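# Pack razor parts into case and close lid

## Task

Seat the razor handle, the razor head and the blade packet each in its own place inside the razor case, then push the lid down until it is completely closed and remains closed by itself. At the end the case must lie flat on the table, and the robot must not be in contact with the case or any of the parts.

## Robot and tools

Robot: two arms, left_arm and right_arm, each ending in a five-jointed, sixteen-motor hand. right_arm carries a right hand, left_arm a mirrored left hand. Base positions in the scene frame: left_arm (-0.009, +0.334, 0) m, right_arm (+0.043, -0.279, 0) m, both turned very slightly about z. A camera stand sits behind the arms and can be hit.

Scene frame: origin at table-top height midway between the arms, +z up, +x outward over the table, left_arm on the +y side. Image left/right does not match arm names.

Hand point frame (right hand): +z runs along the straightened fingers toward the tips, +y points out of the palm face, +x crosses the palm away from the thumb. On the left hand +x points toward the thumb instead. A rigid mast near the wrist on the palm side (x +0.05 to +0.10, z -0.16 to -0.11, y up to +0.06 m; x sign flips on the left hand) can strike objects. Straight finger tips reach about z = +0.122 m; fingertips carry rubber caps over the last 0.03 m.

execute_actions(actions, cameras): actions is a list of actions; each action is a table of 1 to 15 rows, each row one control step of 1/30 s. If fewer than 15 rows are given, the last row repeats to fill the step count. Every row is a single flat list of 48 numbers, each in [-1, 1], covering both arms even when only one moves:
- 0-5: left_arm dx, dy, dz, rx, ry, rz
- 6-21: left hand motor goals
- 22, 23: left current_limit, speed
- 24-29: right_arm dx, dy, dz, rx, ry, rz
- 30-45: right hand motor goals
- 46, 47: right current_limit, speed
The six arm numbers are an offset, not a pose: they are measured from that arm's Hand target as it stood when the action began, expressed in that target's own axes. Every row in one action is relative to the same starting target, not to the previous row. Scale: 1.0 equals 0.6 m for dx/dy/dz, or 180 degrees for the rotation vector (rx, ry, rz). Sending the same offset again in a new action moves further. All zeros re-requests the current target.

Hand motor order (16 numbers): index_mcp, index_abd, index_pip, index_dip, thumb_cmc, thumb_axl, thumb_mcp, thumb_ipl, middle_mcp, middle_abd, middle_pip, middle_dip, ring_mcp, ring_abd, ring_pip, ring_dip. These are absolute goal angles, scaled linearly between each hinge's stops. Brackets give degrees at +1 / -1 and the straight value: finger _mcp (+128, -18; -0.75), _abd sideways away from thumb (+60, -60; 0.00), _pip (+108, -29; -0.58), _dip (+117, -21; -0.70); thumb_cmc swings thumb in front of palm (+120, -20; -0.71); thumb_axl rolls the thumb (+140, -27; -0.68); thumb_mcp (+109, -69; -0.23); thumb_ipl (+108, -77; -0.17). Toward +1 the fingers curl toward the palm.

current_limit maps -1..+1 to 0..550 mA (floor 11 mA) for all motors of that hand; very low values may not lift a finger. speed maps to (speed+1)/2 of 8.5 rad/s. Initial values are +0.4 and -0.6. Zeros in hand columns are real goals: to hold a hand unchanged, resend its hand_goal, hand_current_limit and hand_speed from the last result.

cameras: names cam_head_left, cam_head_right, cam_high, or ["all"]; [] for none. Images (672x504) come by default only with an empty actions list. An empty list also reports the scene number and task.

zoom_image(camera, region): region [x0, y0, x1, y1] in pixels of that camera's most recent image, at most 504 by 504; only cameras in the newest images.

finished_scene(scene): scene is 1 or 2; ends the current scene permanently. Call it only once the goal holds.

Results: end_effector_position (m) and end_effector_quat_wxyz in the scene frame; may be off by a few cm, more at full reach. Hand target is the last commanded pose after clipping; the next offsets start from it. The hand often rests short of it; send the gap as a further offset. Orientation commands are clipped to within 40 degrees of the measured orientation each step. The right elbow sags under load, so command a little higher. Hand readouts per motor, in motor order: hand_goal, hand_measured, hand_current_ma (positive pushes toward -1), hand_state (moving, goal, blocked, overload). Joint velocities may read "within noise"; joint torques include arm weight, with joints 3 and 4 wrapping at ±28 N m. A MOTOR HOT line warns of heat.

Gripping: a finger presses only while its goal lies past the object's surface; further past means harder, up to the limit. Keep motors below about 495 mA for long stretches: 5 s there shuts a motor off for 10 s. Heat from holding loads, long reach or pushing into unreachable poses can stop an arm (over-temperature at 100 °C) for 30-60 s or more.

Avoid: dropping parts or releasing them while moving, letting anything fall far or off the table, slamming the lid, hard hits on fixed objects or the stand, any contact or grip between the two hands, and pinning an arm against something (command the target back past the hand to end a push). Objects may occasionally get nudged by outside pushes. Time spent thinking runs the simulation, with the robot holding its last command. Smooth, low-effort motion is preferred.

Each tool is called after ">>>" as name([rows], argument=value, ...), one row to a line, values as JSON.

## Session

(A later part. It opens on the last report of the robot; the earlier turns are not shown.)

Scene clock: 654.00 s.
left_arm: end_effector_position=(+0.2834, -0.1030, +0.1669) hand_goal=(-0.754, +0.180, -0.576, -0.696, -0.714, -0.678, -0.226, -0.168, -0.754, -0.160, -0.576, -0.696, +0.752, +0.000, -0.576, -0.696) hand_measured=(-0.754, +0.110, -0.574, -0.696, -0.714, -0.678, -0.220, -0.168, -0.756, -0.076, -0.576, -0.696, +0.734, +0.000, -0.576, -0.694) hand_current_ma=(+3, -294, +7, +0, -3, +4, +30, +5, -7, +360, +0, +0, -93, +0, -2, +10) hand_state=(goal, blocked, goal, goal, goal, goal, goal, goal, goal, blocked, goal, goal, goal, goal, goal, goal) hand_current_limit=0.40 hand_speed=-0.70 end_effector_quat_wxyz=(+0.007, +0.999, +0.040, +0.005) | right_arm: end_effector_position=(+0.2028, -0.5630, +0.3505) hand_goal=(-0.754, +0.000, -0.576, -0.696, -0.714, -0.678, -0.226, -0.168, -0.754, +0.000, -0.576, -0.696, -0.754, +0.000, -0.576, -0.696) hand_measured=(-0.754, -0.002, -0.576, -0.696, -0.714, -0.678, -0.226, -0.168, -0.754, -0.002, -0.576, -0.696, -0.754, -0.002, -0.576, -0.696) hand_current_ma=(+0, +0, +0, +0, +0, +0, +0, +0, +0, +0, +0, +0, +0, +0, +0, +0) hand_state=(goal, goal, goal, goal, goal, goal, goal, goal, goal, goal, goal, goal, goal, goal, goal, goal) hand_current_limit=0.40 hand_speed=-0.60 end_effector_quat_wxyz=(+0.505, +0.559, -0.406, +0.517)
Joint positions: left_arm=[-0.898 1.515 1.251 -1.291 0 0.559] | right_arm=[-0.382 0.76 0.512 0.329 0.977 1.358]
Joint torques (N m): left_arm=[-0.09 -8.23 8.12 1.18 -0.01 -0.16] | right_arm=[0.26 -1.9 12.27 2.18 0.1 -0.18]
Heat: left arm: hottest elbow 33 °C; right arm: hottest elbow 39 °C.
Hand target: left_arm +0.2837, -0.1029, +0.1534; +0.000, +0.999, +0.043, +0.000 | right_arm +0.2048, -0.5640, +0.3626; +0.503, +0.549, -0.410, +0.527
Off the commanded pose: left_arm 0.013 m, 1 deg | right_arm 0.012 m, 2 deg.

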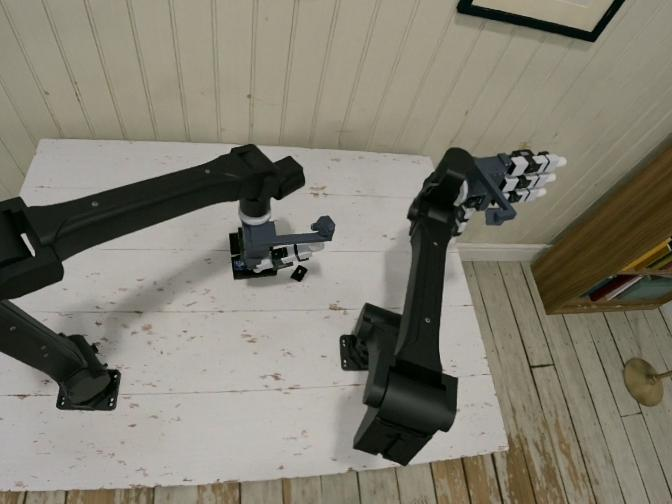

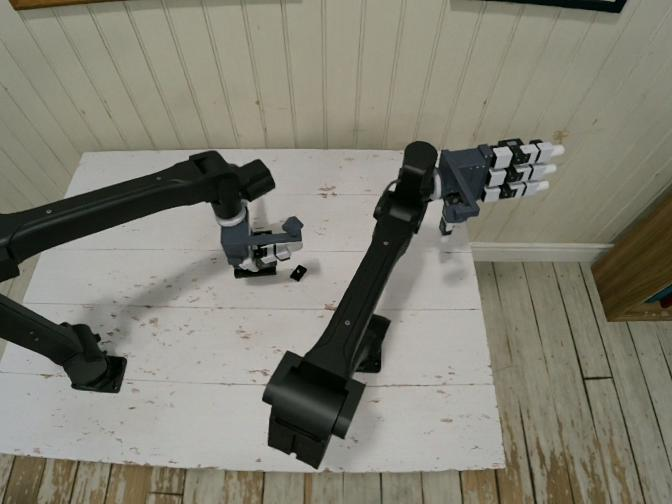

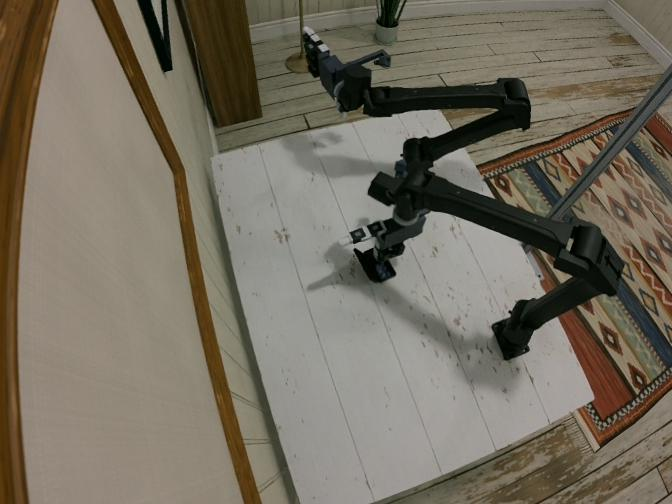

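>>> execute_actions([
  [[0,0,-0.045,0,0,0,-0.754,0.18,-0.576,-0.696,-0.714,-0.678,-0.226,-0.168,-0.754,-0.16,-0.576,-0.696,0.753,0,-0.576,-0.696,0.4,-0.7,0,0,0,0,0,0,-0.754,0,-0.576,-0.696,-0.714,-0.678,-0.226,-0.168,-0.754,0,-0.576,-0.696,-0.754,0,-0.576,-0.696,0.4,-0.6]],
  [[-0.0133,-0.0045,0,0,0,0,-0.754,0.18,-0.576,-0.696,-0.714,-0.678,-0.226,-0.168,-0.754,-0.16,-0.576,-0.696,0.753,0,-0.576,-0.696,0.4,-0.7,0,0,0,0,0,0,-0.754,0,-0.576,-0.696,-0.714,-0.678,-0.226,-0.168,-0.754,0,-0.576,-0.696,-0.754,0,-0.576,-0.696,0.4,-0.6]],
  [[0,0,0.0,0,0,0,-0.754,0.18,-0.576,-0.696,-0.714,-0.678,-0.226,-0.168,-0.754,-0.16,-0.576,-0.696,0.753,0,-0.576,-0.696,0.4,-0.7,0,0,0,0,0,0,-0.754,0,-0.576,-0.696,-0.714,-0.678,-0.226,-0.168,-0.754,0,-0.576,-0.696,-0.754,0,-0.576,-0.696,0.4,-0.6]],
], cameras=["all"])

>>> zoom_image(camera="cam_head_right", region=[225, 240, 285, 290])

>>> zoom_image(camera="cam_high", region=[365, 240, 405, 290])

Scene clock: 692.67 s.
left_arm: end_effector_position=(+0.2770, -0.0937, +0.1682) hand_goal=(-0.754, +0.180, -0.576, -0.696, -0.714, -0.678, -0.226, -0.168, -0.754, -0.160, -0.576, -0.696, +0.752, +0.000, -0.576, -0.696) hand_measured=(-0.752, +0.110, -0.574, -0.696, -0.714, -0.678, -0.220, -0.168, -0.754, -0.076, -0.576, -0.696, +0.734, +0.000, -0.576, -0.694) hand_current_ma=(+9, -294, +7, +0, -3, +4, +30, +5, -1, +360, +0, +0, -93, +0, -2, +10) hand_state=(goal, blocked, goal, goal, goal, goal, goal, goal, goal, blocked, goal, goal, goal, goal, goal, goal) hand_current_limit=0.40 hand_speed=-0.70 end_effector_quat_wxyz=(-0.008, +0.999, +0.046, -0.005) | right_arm: end_effector_position=(+0.2028, -0.5630, +0.3505) hand_goal=(-0.754, +0.000, -0.576, -0.696, -0.714, -0.678, -0.226, -0.168, -0.754, +0.000, -0.576, -0.696, -0.754, +0.000, -0.576, -0.696) hand_measured=(-0.754, -0.002, -0.576, -0.696, -0.714, -0.678, -0.226, -0.168, -0.754, -0.002, -0.576, -0.696, -0.754, -0.002, -0.576, -0.696) hand_current_ma=(+0, +0, +0, +0, +0, +0, +0, +0, +0, +0, +0, +0, +0, +0, +0, +0) hand_state=(goal, goal, goal, goal, goal, goal, goal, goal, goal, goal, goal, goal, goal, goal, goal, goal) hand_current_limit=0.40 hand_speed=-0.60 end_effector_quat_wxyz=(+0.505, +0.559, -0.406, +0.517)
Joint positions: left_arm=[-0.899 1.505 1.252 -1.337 0 0.547] | right_arm=[-0.382 0.76 0.512 0.329 0.977 1.358]
Joint torques (N m): left_arm=[-0.91 -9.93 10.63 0.27 0.02 -0.19] | right_arm=[0.26 -1.85 12.27 2.18 0.11 -0.18]
Heat: left arm: hottest elbow 33 °C; right arm: hottest elbow 39 °C.
Hand target: left_arm +0.2755, -0.1009, +0.1805; +0.000, +0.999, +0.043, +0.000 | right_arm +0.2048, -0.5640, +0.3626; +0.503, +0.549, -0.410, +0.527
Off the commanded pose: left_arm 0.014 m, 1 deg | right_arm 0.012 m, 2 deg.

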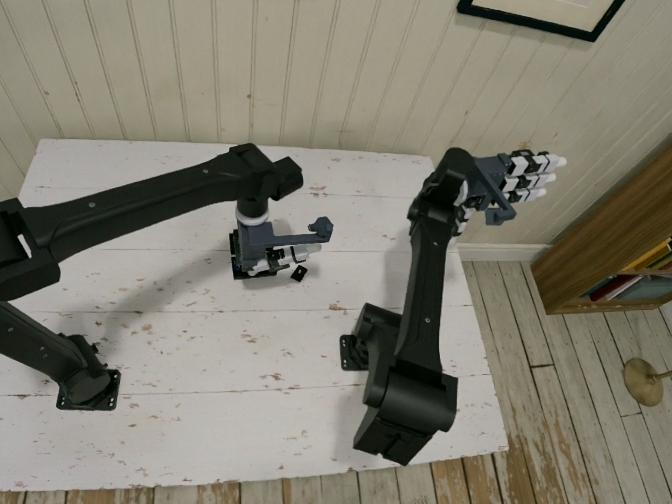

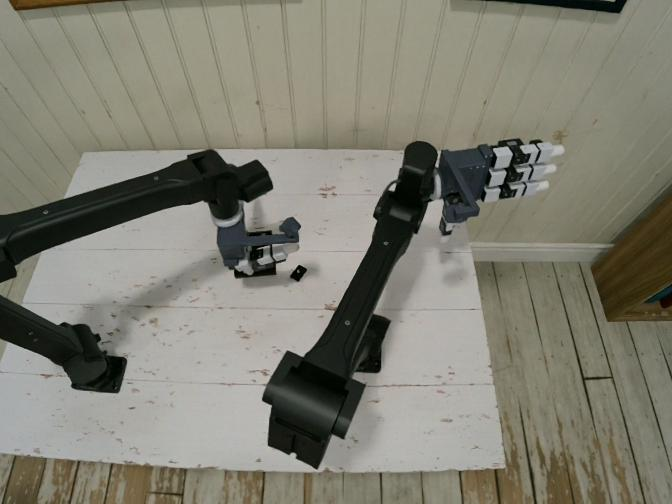

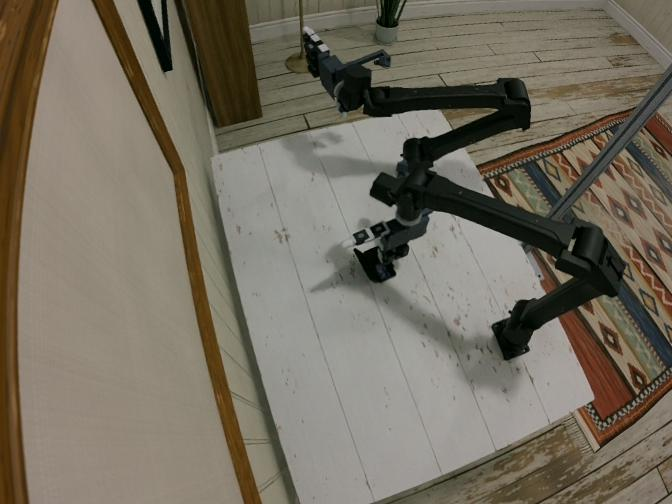

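Scaled by 8.400 from the camera's 672x504 image, which has a finer 960x720 frame.

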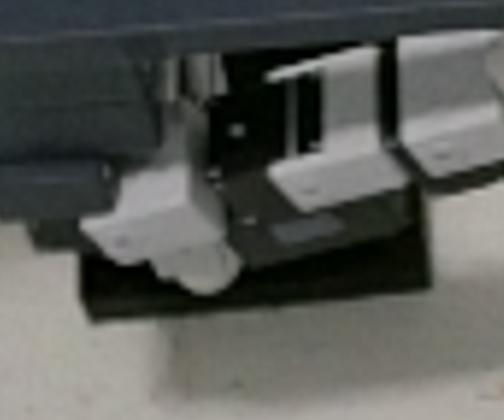

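Scaled by 10.080 from the camera's 672x504 image, which has a finer 960x720 frame.

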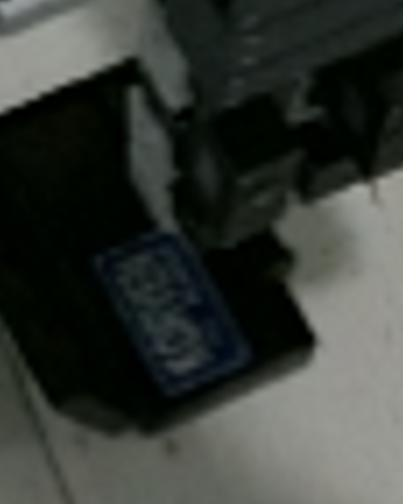

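>>> execute_actions([
  [[0,0.012,0,0,0,0,-0.754,0.18,-0.576,-0.696,-0.714,-0.678,-0.226,-0.168,-0.754,-0.16,-0.576,-0.696,0.753,0,-0.576,-0.696,0.4,-0.7,0,0,0,0,0,0,-0.754,0,-0.576,-0.696,-0.714,-0.678,-0.226,-0.168,-0.754,0,-0.576,-0.696,-0.754,0,-0.576,-0.696,0.4,-0.6]],
  [[0,0,0,0,0,0,-0.754,0.18,-0.576,-0.696,-0.714,-0.678,-0.226,-0.168,-0.754,-0.16,-0.576,-0.696,0.753,0,-0.576,-0.696,0.4,-0.7,0,0,0,0,0,0,-0.754,0,-0.576,-0.696,-0.714,-0.678,-0.226,-0.168,-0.754,0,-0.576,-0.696,-0.754,0,-0.576,-0.696,0.4,-0.6]],
], cameras=["all"])

>>> zoom_image(camera="cam_head_right", region=[225, 240, 285, 290])

>>> zoom_image(camera="cam_high", region=[375, 250, 405, 280])

Scene clock: 711.40 s.
left_arm: end_effector_position=(+0.2731, -0.0964, +0.1682) hand_goal=(-0.754, +0.180, -0.576, -0.696, -0.714, -0.678, -0.226, -0.168, -0.754, -0.160, -0.576, -0.696, +0.752, +0.000, -0.576, -0.696) hand_measured=(-0.752, +0.110, -0.574, -0.696, -0.714, -0.678, -0.220, -0.168, -0.754, -0.076, -0.576, -0.696, +0.734, +0.000, -0.576, -0.694) hand_current_ma=(+9, -294, +7, +0, -3, +4, +30, +5, -1, +360, +0, +0, -93, +0, -2, +10) hand_state=(goal, blocked, goal, goal, goal, goal, goal, goal, goal, blocked, goal, goal, goal, goal, goal, goal) hand_current_limit=0.40 hand_speed=-0.70 end_effector_quat_wxyz=(-0.008, +0.999, +0.044, -0.005) | right_arm: end_effector_position=(+0.2028, -0.5630, +0.3505) hand_goal=(-0.754, +0.000, -0.576, -0.696, -0.714, -0.678, -0.226, -0.168, -0.754, +0.000, -0.576, -0.696, -0.754, +0.000, -0.576, -0.696) hand_measured=(-0.754, -0.002, -0.576, -0.696, -0.714, -0.678, -0.226, -0.168, -0.754, -0.002, -0.576, -0.696, -0.754, -0.002, -0.576, -0.696) hand_current_ma=(+0, +0, +0, +0, +0, +0, +0, +0, +0, +0, +0, +0, +0, +0, +0, +0) hand_state=(goal, goal, goal, goal, goal, goal, goal, goal, goal, goal, goal, goal, goal, goal, goal, goal) hand_current_limit=0.40 hand_speed=-0.60 end_effector_quat_wxyz=(+0.505, +0.559, -0.406, +0.517)
Joint positions: left_arm=[-0.91 1.505 1.252 -1.337 0 0.538] | right_arm=[-0.382 0.76 0.512 0.329 0.977 1.358]
Joint torques (N m): left_arm=[-1.03 -8.94 11.9 0.21 0.04 -0.2] | right_arm=[0.26 -1.96 12.26 2.17 0.11 -0.18]
Heat: left arm: hottest elbow 35 °C; right arm: hottest elbow 39 °C.
Hand target: left_arm +0.2762, -0.1081, +0.1805; +0.000, +0.999, +0.043, +0.000 | right_arm +0.2048, -0.5640, +0.3626; +0.503, +0.549, -0.410, +0.527
Off the commanded pose: left_arm 0.017 m, 1 deg | right_arm 0.012 m, 2 deg.

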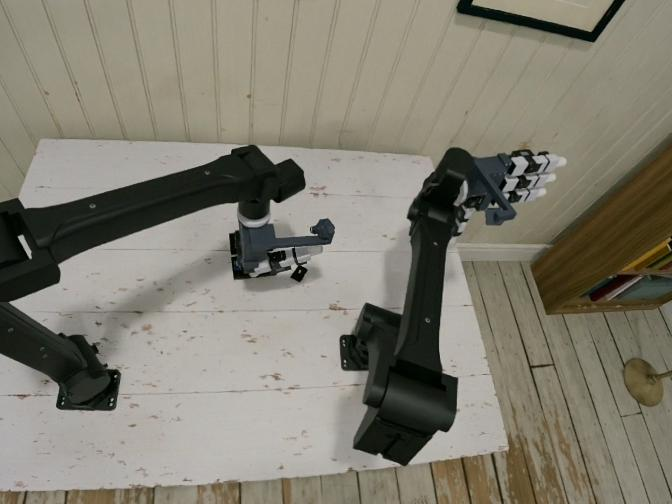

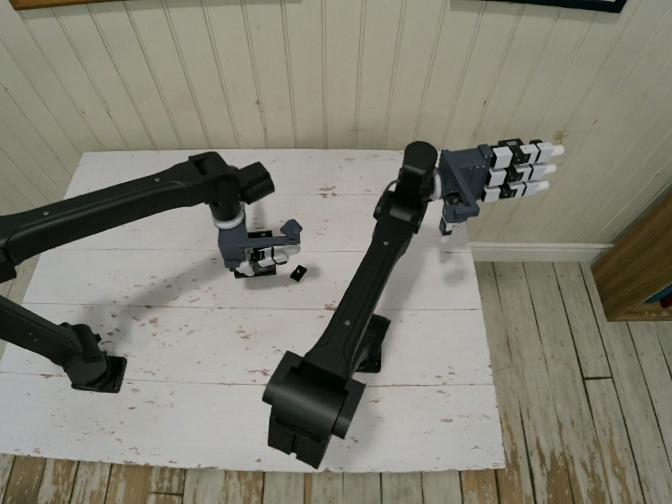

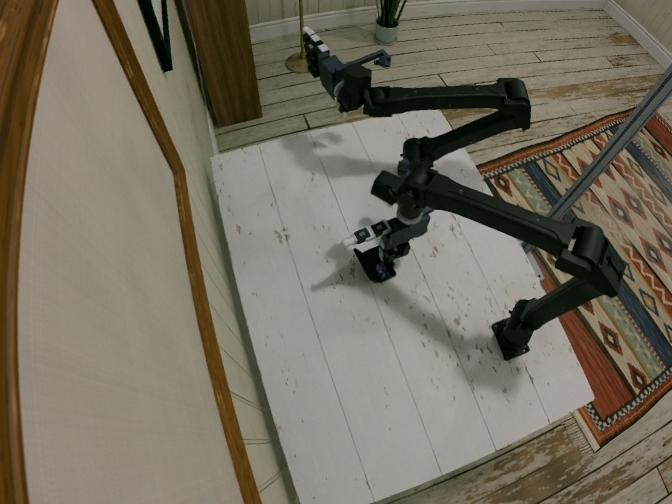

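Scaled by 8.400 from the camera's 672x504 image, which has a finer 960x720 frame.

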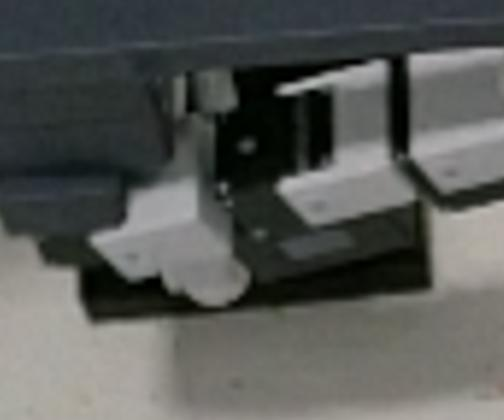

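Scaled by 16.800 from the camera's 672x504 image, which has a finer 960x720 frame.

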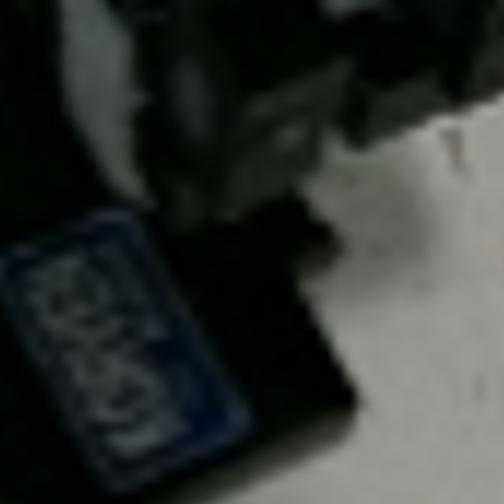

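>>> execute_actions([
  [[-0.0013,-0.016,-0.025,0,0,0,-0.754,0.18,-0.576,-0.696,-0.714,-0.678,-0.226,-0.168,-0.754,-0.16,-0.576,-0.696,0.753,0,-0.576,-0.696,0.4,-0.7,0,0,0,0,0,0,-0.754,0,-0.576,-0.696,-0.714,-0.678,-0.226,-0.168,-0.754,0,-0.576,-0.696,-0.754,0,-0.576,-0.696,0.4,-0.6]],
  [[0,0,0.035,0,0,0,-0.754,0.18,-0.576,-0.696,-0.714,-0.678,-0.226,-0.168,-0.754,-0.16,-0.576,-0.696,0.753,0,-0.576,-0.696,0.4,-0.7,0,0,0,0,0,0,-0.754,0,-0.576,-0.696,-0.714,-0.678,-0.226,-0.168,-0.754,0,-0.576,-0.696,-0.754,0,-0.576,-0.696,0.4,-0.6]],
  [[0,0,0.035,0,0,0,-0.754,0.18,-0.576,-0.696,-0.714,-0.678,-0.226,-0.168,-0.754,-0.16,-0.576,-0.696,0.753,0,-0.576,-0.696,0.4,-0.7,0,0,0,0,0,0,-0.754,0,-0.576,-0.696,-0.714,-0.678,-0.226,-0.168,-0.754,0,-0.576,-0.696,-0.754,0,-0.576,-0.696,0.4,-0.6]],
], cameras=["all"])

>>> zoom_image(camera="cam_head_right", region=[225, 240, 285, 290])

>>> zoom_image(camera="cam_high", region=[375, 250, 405, 280])

Scene clock: 739.13 s.
left_arm: end_effector_position=(+0.2747, -0.0987, +0.1664) hand_goal=(-0.754, +0.180, -0.576, -0.696, -0.714, -0.678, -0.226, -0.168, -0.754, -0.160, -0.576, -0.696, +0.752, +0.000, -0.576, -0.696) hand_measured=(-0.752, +0.110, -0.574, -0.696, -0.714, -0.678, -0.220, -0.168, -0.754, -0.076, -0.576, -0.696, +0.734, +0.000, -0.576, -0.694) hand_current_ma=(+8, -294, +7, +0, -3, +4, +30, +5, -3, +360, +0, +0, -93, +0, -2, +10) hand_state=(goal, blocked, goal, goal, goal, goal, goal, goal, goal, blocked, goal, goal, goal, goal, goal, goal) hand_current_limit=0.40 hand_speed=-0.70 end_effector_quat_wxyz=(+0.007, +0.999, +0.044, +0.004) | right_arm: end_effector_position=(+0.2028, -0.5630, +0.3505) hand_goal=(-0.754, +0.000, -0.576, -0.696, -0.714, -0.678, -0.226, -0.168, -0.754, +0.000, -0.576, -0.696, -0.754, +0.000, -0.576, -0.696) hand_measured=(-0.754, -0.002, -0.576, -0.696, -0.714, -0.678, -0.226, -0.168, -0.754, -0.002, -0.576, -0.696, -0.754, -0.002, -0.576, -0.696) hand_current_ma=(+0, +0, +0, +0, +0, +0, +0, +0, +0, +0, +0, +0, +0, +0, +0, +0) hand_state=(goal, goal, goal, goal, goal, goal, goal, goal, goal, goal, goal, goal, goal, goal, goal, goal) hand_current_limit=0.40 hand_speed=-0.60 end_effector_quat_wxyz=(+0.505, +0.559, -0.406, +0.517)
Joint positions: left_arm=[-0.91 1.493 1.226 -1.288 0 0.538] | right_arm=[-0.382 0.76 0.512 0.329 0.977 1.358]
Joint torques (N m): left_arm=[-0.09 -8 8.05 1.22 0.01 -0.09] | right_arm=[0.26 -1.9 12.29 2.18 0.1 -0.18]
Heat: left arm: hottest elbow 37 °C; right arm: hottest elbow 39 °C.
Hand target: left_arm +0.2745, -0.0985, +0.1533; -0.001, +0.999, +0.043, +0.000 | right_arm +0.2048, -0.5640, +0.3626; +0.503, +0.549, -0.410, +0.527
Off the commanded pose: left_arm 0.013 m, 1 deg | right_arm 0.012 m, 2 deg.

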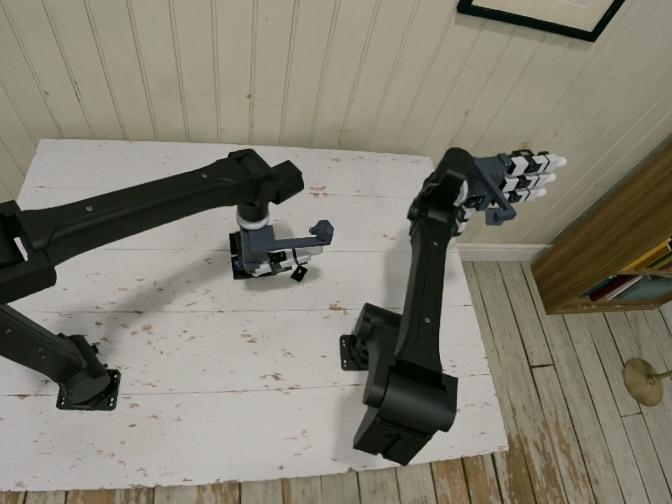

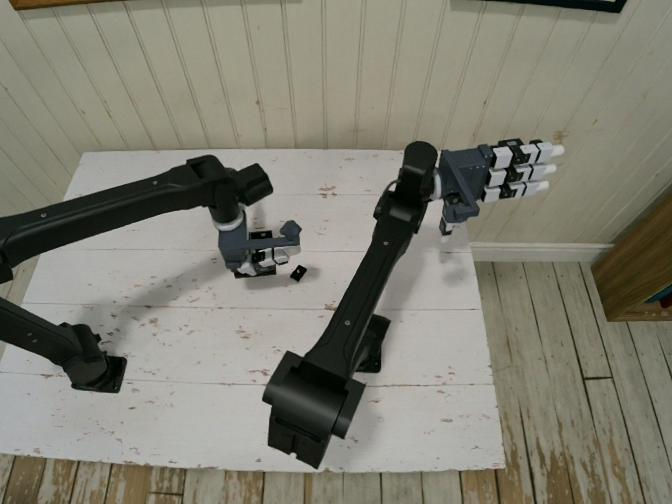

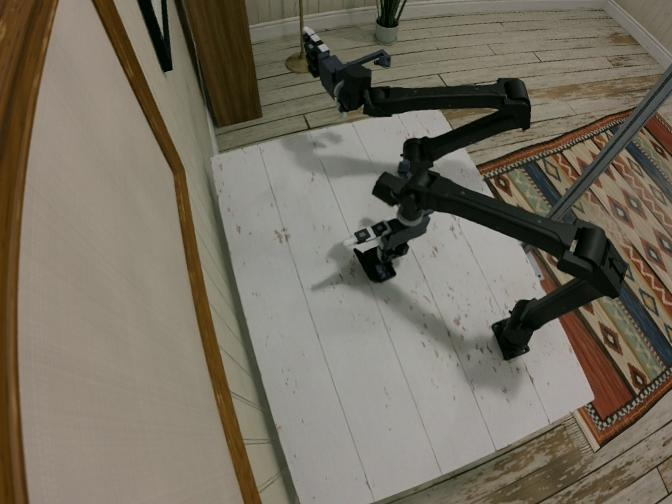

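Scaled by 8.400 from the camera's 672x504 image, which has a finer 960x720 frame.

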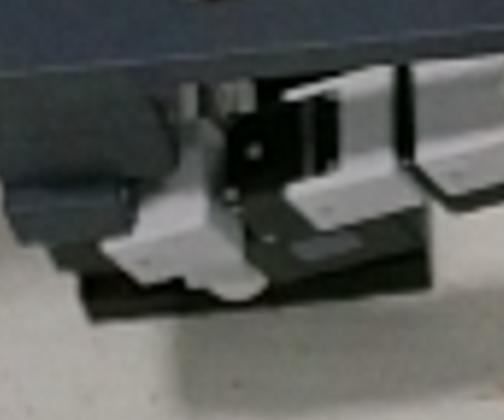

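Scaled by 16.800 from the camera's 672x504 image, which has a finer 960x720 frame.

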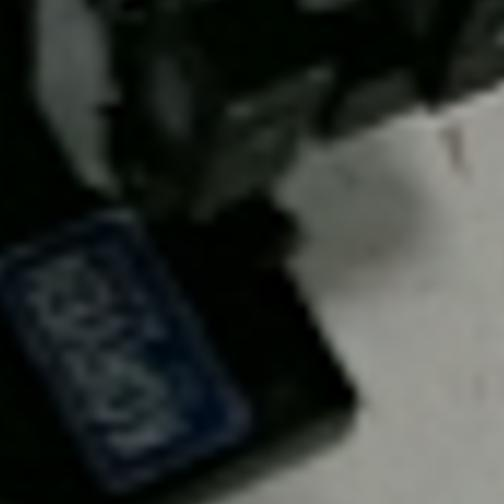

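>>> execute_actions([
  [[0,0,0.02,0,0,0,-0.754,0.18,-0.576,-0.696,-0.714,-0.678,-0.226,-0.168,-0.754,-0.16,-0.576,-0.696,0.753,0,-0.576,-0.696,0.4,-0.7,0,0,0,0,0,0,-0.754,0,-0.576,-0.696,-0.714,-0.678,-0.226,-0.168,-0.754,0,-0.576,-0.696,-0.754,0,-0.576,-0.696,0.4,-0.6]],
], cameras=["all"])

>>> zoom_image(camera="cam_head_right", region=[225, 240, 285, 290])

>>> zoom_image(camera="cam_high", region=[375, 250, 405, 280])

Scene clock: 755.00 s.
left_arm: end_effector_position=(+0.2749, -0.0990, +0.1548) hand_goal=(-0.754, +0.180, -0.576, -0.696, -0.714, -0.678, -0.226, -0.168, -0.754, -0.160, -0.576, -0.696, +0.752, +0.000, -0.576, -0.696) hand_measured=(-0.752, +0.110, -0.574, -0.696, -0.714, -0.678, -0.220, -0.168, -0.754, -0.076, -0.576, -0.696, +0.734, +0.000, -0.576, -0.694) hand_current_ma=(+7, -294, +7, +0, -3, +4, +30, +5, -4, +360, +0, +0, -93, +0, -2, +10) hand_state=(goal, blocked, goal, goal, goal, goal, goal, goal, goal, blocked, goal, goal, goal, goal, goal, goal) hand_current_limit=0.40 hand_speed=-0.70 end_effector_quat_wxyz=(+0.007, +0.999, +0.044, +0.004) | right_arm: end_effector_position=(+0.2028, -0.5630, +0.3505) hand_goal=(-0.754, +0.000, -0.576, -0.696, -0.714, -0.678, -0.226, -0.168, -0.754, +0.000, -0.576, -0.696, -0.754, +0.000, -0.576, -0.696) hand_measured=(-0.754, -0.002, -0.576, -0.696, -0.714, -0.678, -0.226, -0.168, -0.754, -0.002, -0.576, -0.696, -0.754, -0.002, -0.576, -0.696) hand_current_ma=(+0, +0, +0, +0, +0, +0, +0, +0, +0, +0, +0, +0, +0, +0, +0, +0) hand_state=(goal, goal, goal, goal, goal, goal, goal, goal, goal, goal, goal, goal, goal, goal, goal, goal) hand_current_limit=0.40 hand_speed=-0.60 end_effector_quat_wxyz=(+0.505, +0.559, -0.406, +0.517)
Joint positions: left_arm=[-0.91 1.502 1.204 -1.256 0 0.538] | right_arm=[-0.382 0.76 0.512 0.329 0.977 1.358]
Joint torques (N m): left_arm=[-0.15 -8.06 7.87 1.14 0.01 -0.08] | right_arm=[0.26 -1.96 12.27 2.18 0.11 -0.18]
Heat: left arm: hottest elbow 34 °C; right arm: hottest elbow 39 °C.
Hand target: left_arm +0.2746, -0.0985, +0.1414; +0.000, +0.999, +0.043, +0.000 | right_arm +0.2048, -0.5640, +0.3626; +0.503, +0.549, -0.410, +0.527
Off the commanded pose: left_arm 0.013 m, 1 deg | right_arm 0.012 m, 2 deg.

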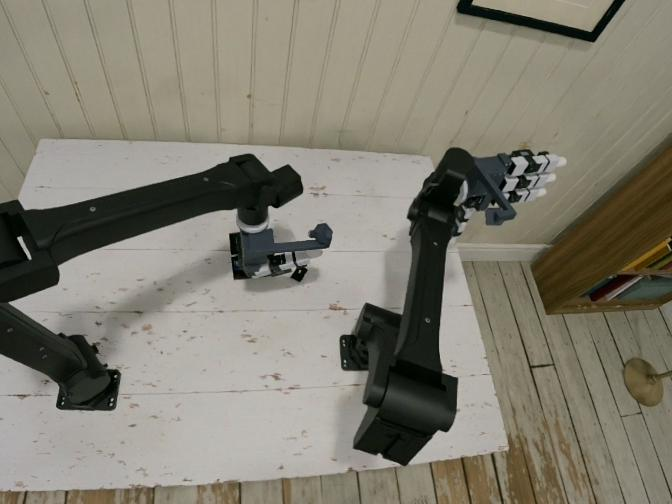

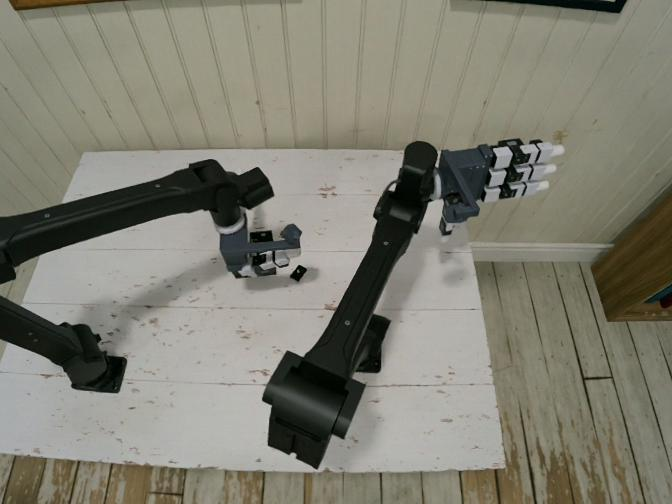

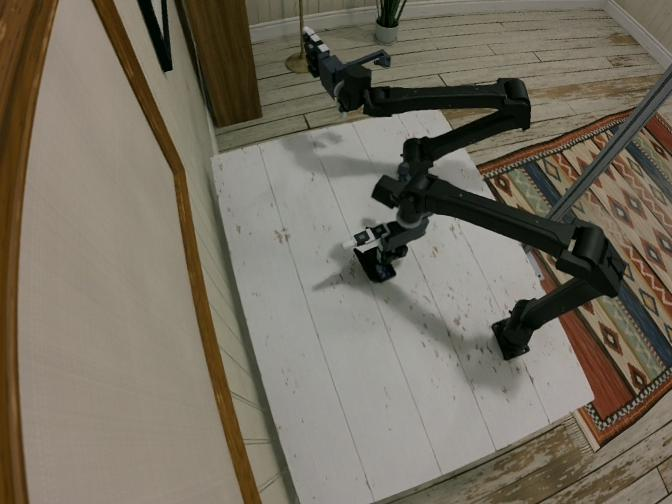

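Scaled by 8.400 from the camera's 672x504 image, which has a finer 960x720 frame.

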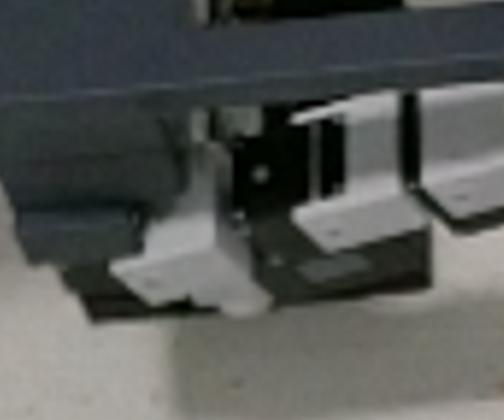

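Scaled by 16.800 from the camera's 672x504 image, which has a finer 960x720 frame.

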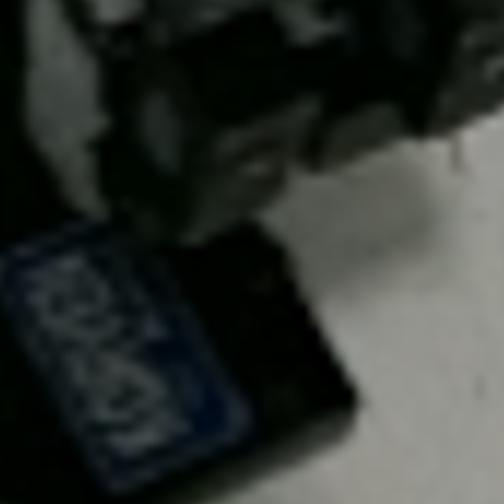

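>>> execute_actions([
  [[0,0,0.012,0,0,0,-0.754,0.18,-0.576,-0.696,-0.714,-0.678,-0.226,-0.168,-0.754,-0.16,-0.576,-0.696,0.753,0,-0.576,-0.696,0.4,-0.7,0,0,0,0,0,0,-0.754,0,-0.576,-0.696,-0.714,-0.678,-0.226,-0.168,-0.754,0,-0.576,-0.696,-0.754,0,-0.576,-0.696,0.4,-0.6]],
], cameras=["all"])

>>> zoom_image(camera="cam_head_right", region=[225, 240, 285, 290])

>>> zoom_image(camera="cam_high", region=[375, 250, 405, 280])

Scene clock: 765.50 s.
left_arm: end_effector_position=(+0.2752, -0.0994, +0.1493) hand_goal=(-0.754, +0.180, -0.576, -0.696, -0.714, -0.678, -0.226, -0.168, -0.754, -0.160, -0.576, -0.696, +0.752, +0.000, -0.576, -0.696) hand_measured=(-0.752, +0.110, -0.574, -0.696, -0.714, -0.678, -0.220, -0.168, -0.754, -0.076, -0.576, -0.696, +0.734, +0.000, -0.576, -0.694) hand_current_ma=(+7, -294, +7, +0, -3, +4, +30, +5, -4, +360, +0, +0, -93, +0, -2, +10) hand_state=(goal, blocked, goal, goal, goal, goal, goal, goal, goal, blocked, goal, goal, goal, goal, goal, goal) hand_current_limit=0.40 hand_speed=-0.70 end_effector_quat_wxyz=(+0.008, +0.999, +0.044, +0.005) | right_arm: end_effector_position=(+0.2028, -0.5630, +0.3505) hand_goal=(-0.754, +0.000, -0.576, -0.696, -0.714, -0.678, -0.226, -0.168, -0.754, +0.000, -0.576, -0.696, -0.754, +0.000, -0.576, -0.696) hand_measured=(-0.754, -0.002, -0.576, -0.696, -0.714, -0.678, -0.226, -0.168, -0.754, -0.002, -0.576, -0.696, -0.754, -0.002, -0.576, -0.696) hand_current_ma=(+0, +0, +0, +0, +0, +0, +0, +0, +0, +0, +0, +0, +0, +0, +0, +0) hand_state=(goal, goal, goal, goal, goal, goal, goal, goal, goal, goal, goal, goal, goal, goal, goal, goal) hand_current_limit=0.40 hand_speed=-0.60 end_effector_quat_wxyz=(+0.505, +0.559, -0.406, +0.517)
Joint positions: left_arm=[-0.91 1.506 1.193 -1.238 0 0.538] | right_arm=[-0.382 0.76 0.512 0.329 0.977 1.358]
Joint torques (N m): left_arm=[0.26 -7.88 7.77 1.14 0.03 -0.1] | right_arm=[0.26 -1.9 12.26 2.18 0.1 -0.18]
Heat: left arm: hottest elbow 33 °C; right arm: hottest elbow 39 °C.
Hand target: left_arm +0.2746, -0.0985, +0.1342; +0.000, +0.999, +0.043, +0.000 | right_arm +0.2048, -0.5640, +0.3626; +0.503, +0.549, -0.410, +0.527
Off the commanded pose: left_arm 0.015 m, 1 deg | right_arm 0.012 m, 2 deg.

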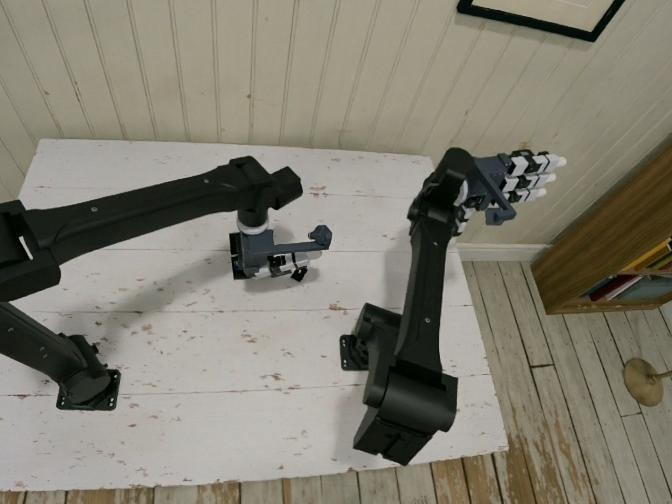

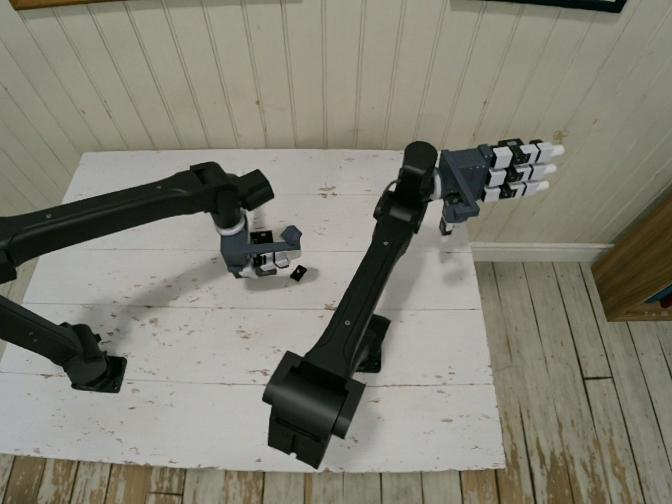

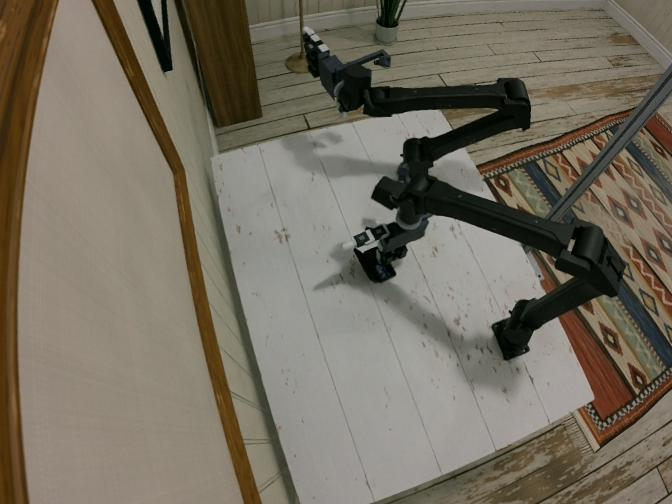

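Scaled by 8.400 from the camera's 672x504 image, which has a finer 960x720 frame.

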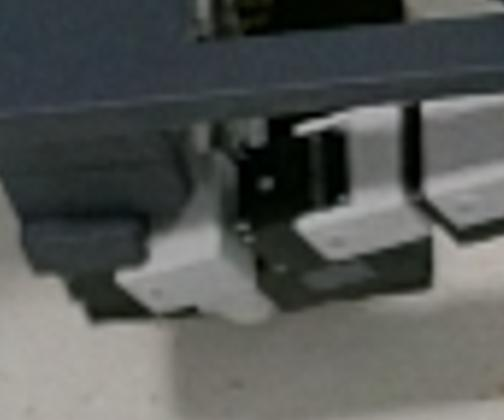

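Scaled by 16.800 from the camera's 672x504 image, which has a finer 960x720 frame.

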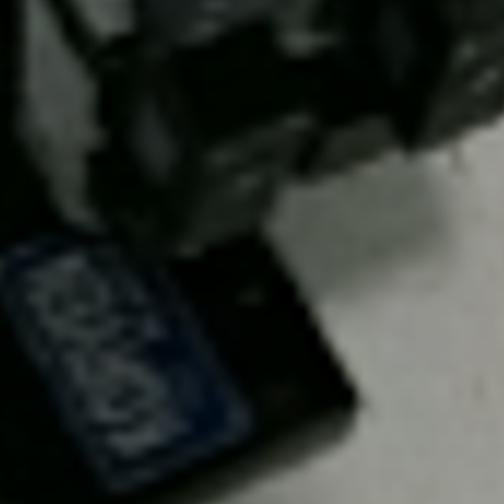

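>>> execute_actions([
  [[0,0,0.01,0,0,0,-0.754,0.18,-0.576,-0.696,-0.714,-0.678,-0.226,-0.168,-0.754,-0.16,-0.576,-0.696,0.753,0,-0.576,-0.696,0.4,-0.7,0,0,0,0,0,0,-0.754,0,-0.576,-0.696,-0.714,-0.678,-0.226,-0.168,-0.754,0,-0.576,-0.696,-0.754,0,-0.576,-0.696,0.4,-0.6]],
])

Scene clock: 772.67 s.
left_arm: end_effector_position=(+0.2760, -0.1005, +0.1490) hand_goal=(-0.754, +0.180, -0.576, -0.696, -0.714, -0.678, -0.226, -0.168, -0.754, -0.160, -0.576, -0.696, +0.752, +0.000, -0.576, -0.696) hand_measured=(-0.756, +0.110, -0.576, -0.696, -0.714, -0.678, -0.220, -0.168, -0.758, -0.076, -0.578, -0.696, +0.734, +0.000, -0.576, -0.694) hand_current_ma=(-12, -294, -4, +0, -3, +4, +30, +5, -21, +360, -9, -1, -93, +0, -2, +10) hand_state=(goal, blocked, goal, goal, goal, goal, goal, goal, goal, blocked, goal, goal, goal, goal, goal, goal) hand_current_limit=0.40 hand_speed=-0.70 end_effector_quat_wxyz=(+0.011, +0.999, +0.044, +0.007) | right_arm: end_effector_position=(+0.2028, -0.5630, +0.3505) hand_goal=(-0.754, +0.000, -0.576, -0.696, -0.714, -0.678, -0.226, -0.168, -0.754, +0.000, -0.576, -0.696, -0.754, +0.000, -0.576, -0.696) hand_measured=(-0.754, -0.002, -0.576, -0.696, -0.714, -0.678, -0.226, -0.168, -0.754, -0.002, -0.576, -0.696, -0.754, -0.002, -0.576, -0.696) hand_current_ma=(+0, +0, +0, +0, +0, +0, +0, +0, +0, +0, +0, +0, +0, +0, +0, +0) hand_state=(goal, goal, goal, goal, goal, goal, goal, goal, goal, goal, goal, goal, goal, goal, goal, goal) hand_current_limit=0.40 hand_speed=-0.60 end_effector_quat_wxyz=(+0.505, +0.559, -0.406, +0.517)
Joint positions: left_arm=[-0.91 1.506 1.19 -1.228 0 0.538] | right_arm=[-0.382 0.76 0.512 0.329 0.977 1.358]
Joint torques (N m): left_arm=[-0.09 -7.3 7.19 1.5 -0.01 -0.08] | right_arm=[0.26 -2.02 12.27 2.17 0.1 -0.18]
Heat: left arm: hottest elbow 33 °C; right arm: hottest elbow 39 °C.
Hand target: left_arm +0.2746, -0.0985, +0.1282; +0.000, +0.999, +0.043, +0.000 | right_arm +0.2048, -0.5640, +0.3626; +0.503, +0.549, -0.410, +0.527
Off the commanded pose: left_arm 0.021 m, 2 deg | right_arm 0.012 m, 2 deg.

>>> execute_actions([
  [[0,0,-0.012,0,0,0,-0.754,0.1,-0.576,-0.696,-0.714,-0.678,-0.226,-0.168,-0.754,-0.066,-0.576,-0.696,0.753,0,-0.576,-0.696,0.4,-0.9,0,0,0,0,0,0,-0.754,0,-0.576,-0.696,-0.714,-0.678,-0.226,-0.168,-0.754,0,-0.576,-0.696,-0.754,0,-0.576,-0.696,0.4,-0.6]],
  [[0,0,0,0,0,0,-0.754,0.0,-0.576,-0.696,-0.714,-0.678,-0.226,-0.168,-0.754,0.03,-0.576,-0.696,0.753,0,-0.576,-0.696,0.4,-0.9,0,0,0,0,0,0,-0.754,0,-0.576,-0.696,-0.714,-0.678,-0.226,-0.168,-0.754,0,-0.576,-0.696,-0.754,0,-0.576,-0.696,0.4,-0.6]],
], cameras=["all"])

>>> zoom_image(camera="cam_head_right", region=[225, 240, 285, 290])

>>> zoom_image(camera="cam_high", region=[375, 250, 405, 280])

Scene clock: 779.80 s.
left_arm: end_effector_position=(+0.2760, -0.1005, +0.1490) hand_goal=(-0.754, +0.000, -0.576, -0.696, -0.714, -0.678, -0.226, -0.168, -0.754, +0.030, -0.576, -0.696, +0.752, +0.000, -0.576, -0.696) hand_measured=(-0.754, +0.052, -0.576, -0.696, -0.714, -0.678, -0.220, -0.168, -0.756, +0.026, -0.578, -0.696, +0.734, +0.000, -0.576, -0.694) hand_current_ma=(-1, +223, -4, +0, -3, +4, +30, +5, -8, -16, -9, -1, -93, +0, -2, +10) hand_state=(goal, blocked, goal, goal, goal, goal, goal, goal, goal, goal, goal, goal, goal, goal, goal, goal) hand_current_limit=0.40 hand_speed=-0.90 end_effector_quat_wxyz=(+0.011, +0.999, +0.044, +0.007) | right_arm: end_effector_position=(+0.2028, -0.5630, +0.3505) hand_goal=(-0.754, +0.000, -0.576, -0.696, -0.714, -0.678, -0.226, -0.168, -0.754, +0.000, -0.576, -0.696, -0.754, +0.000, -0.576, -0.696) hand_measured=(-0.754, -0.002, -0.576, -0.696, -0.714, -0.678, -0.226, -0.168, -0.754, -0.002, -0.576, -0.696, -0.754, -0.002, -0.576, -0.696) hand_current_ma=(+0, +0, +0, +0, +0, +0, +0, +0, +0, +0, +0, +0, +0, +0, +0, +0) hand_state=(goal, goal, goal, goal, goal, goal, goal, goal, goal, goal, goal, goal, goal, goal, goal, goal) hand_current_limit=0.40 hand_speed=-0.60 end_effector_quat_wxyz=(+0.505, +0.559, -0.406, +0.517)
Joint positions: left_arm=[-0.91 1.506 1.19 -1.228 0.001 0.538] | right_arm=[-0.382 0.76 0.512 0.329 0.977 1.358]
Joint torques (N m): left_arm=[-0.03 -8.18 8.09 0.76 -0.01 -0.09] | right_arm=[0.26 -1.96 12.27 2.17 0.1 -0.19]
Heat: left arm: hottest elbow 33 °C; right arm: hottest elbow 39 °C.
Hand target: left_arm +0.2745, -0.0986, +0.1354; +0.000, +0.999, +0.043, +0.000 | right_arm +0.2048, -0.5640, +0.3626; +0.503, +0.549, -0.410, +0.527
Off the commanded pose: left_arm 0.014 m, 2 deg | right_arm 0.012 m, 2 deg.

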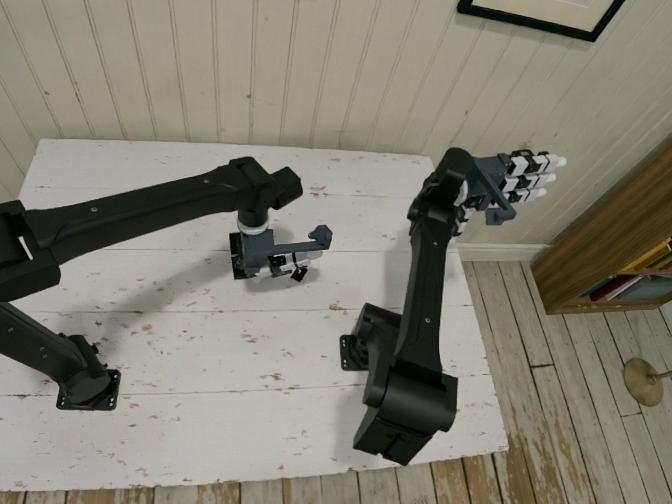

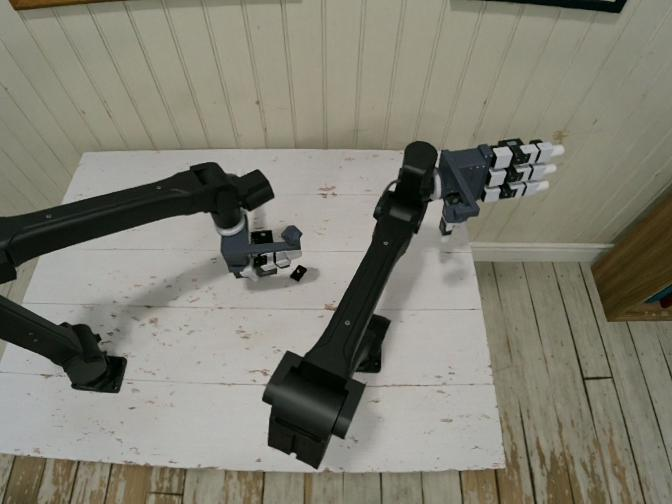

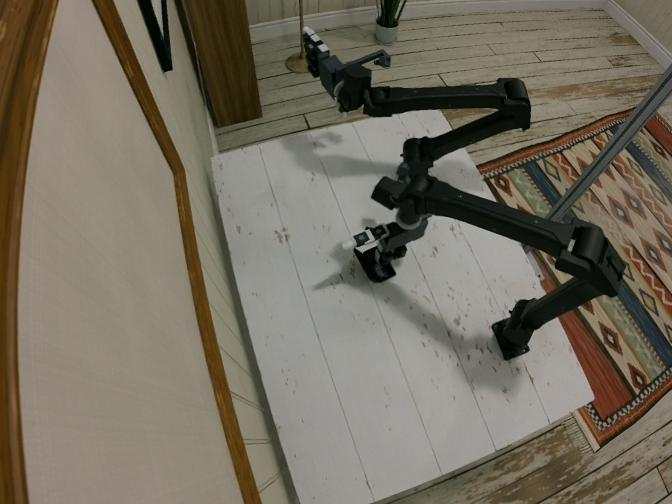

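Scaled by 8.400 from the camera's 672x504 image, which has a finer 960x720 frame.

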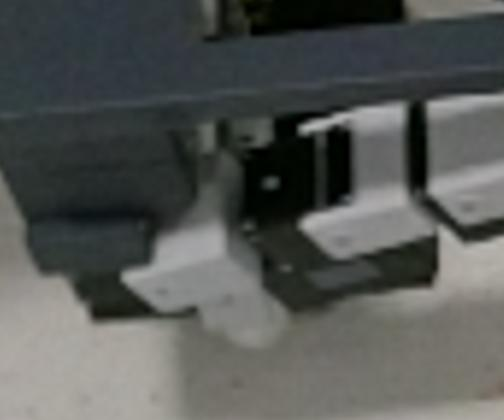

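Scaled by 16.800 from the camera's 672x504 image, which has a finer 960x720 frame.

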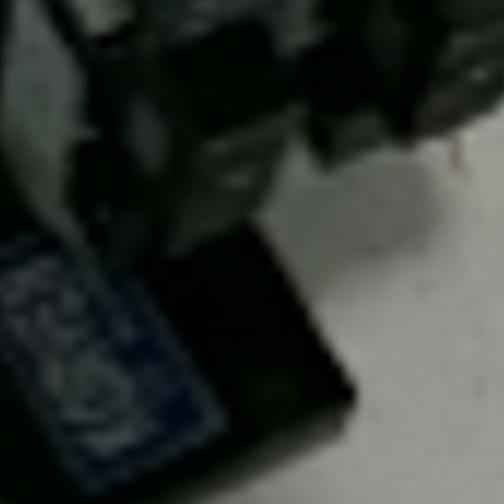

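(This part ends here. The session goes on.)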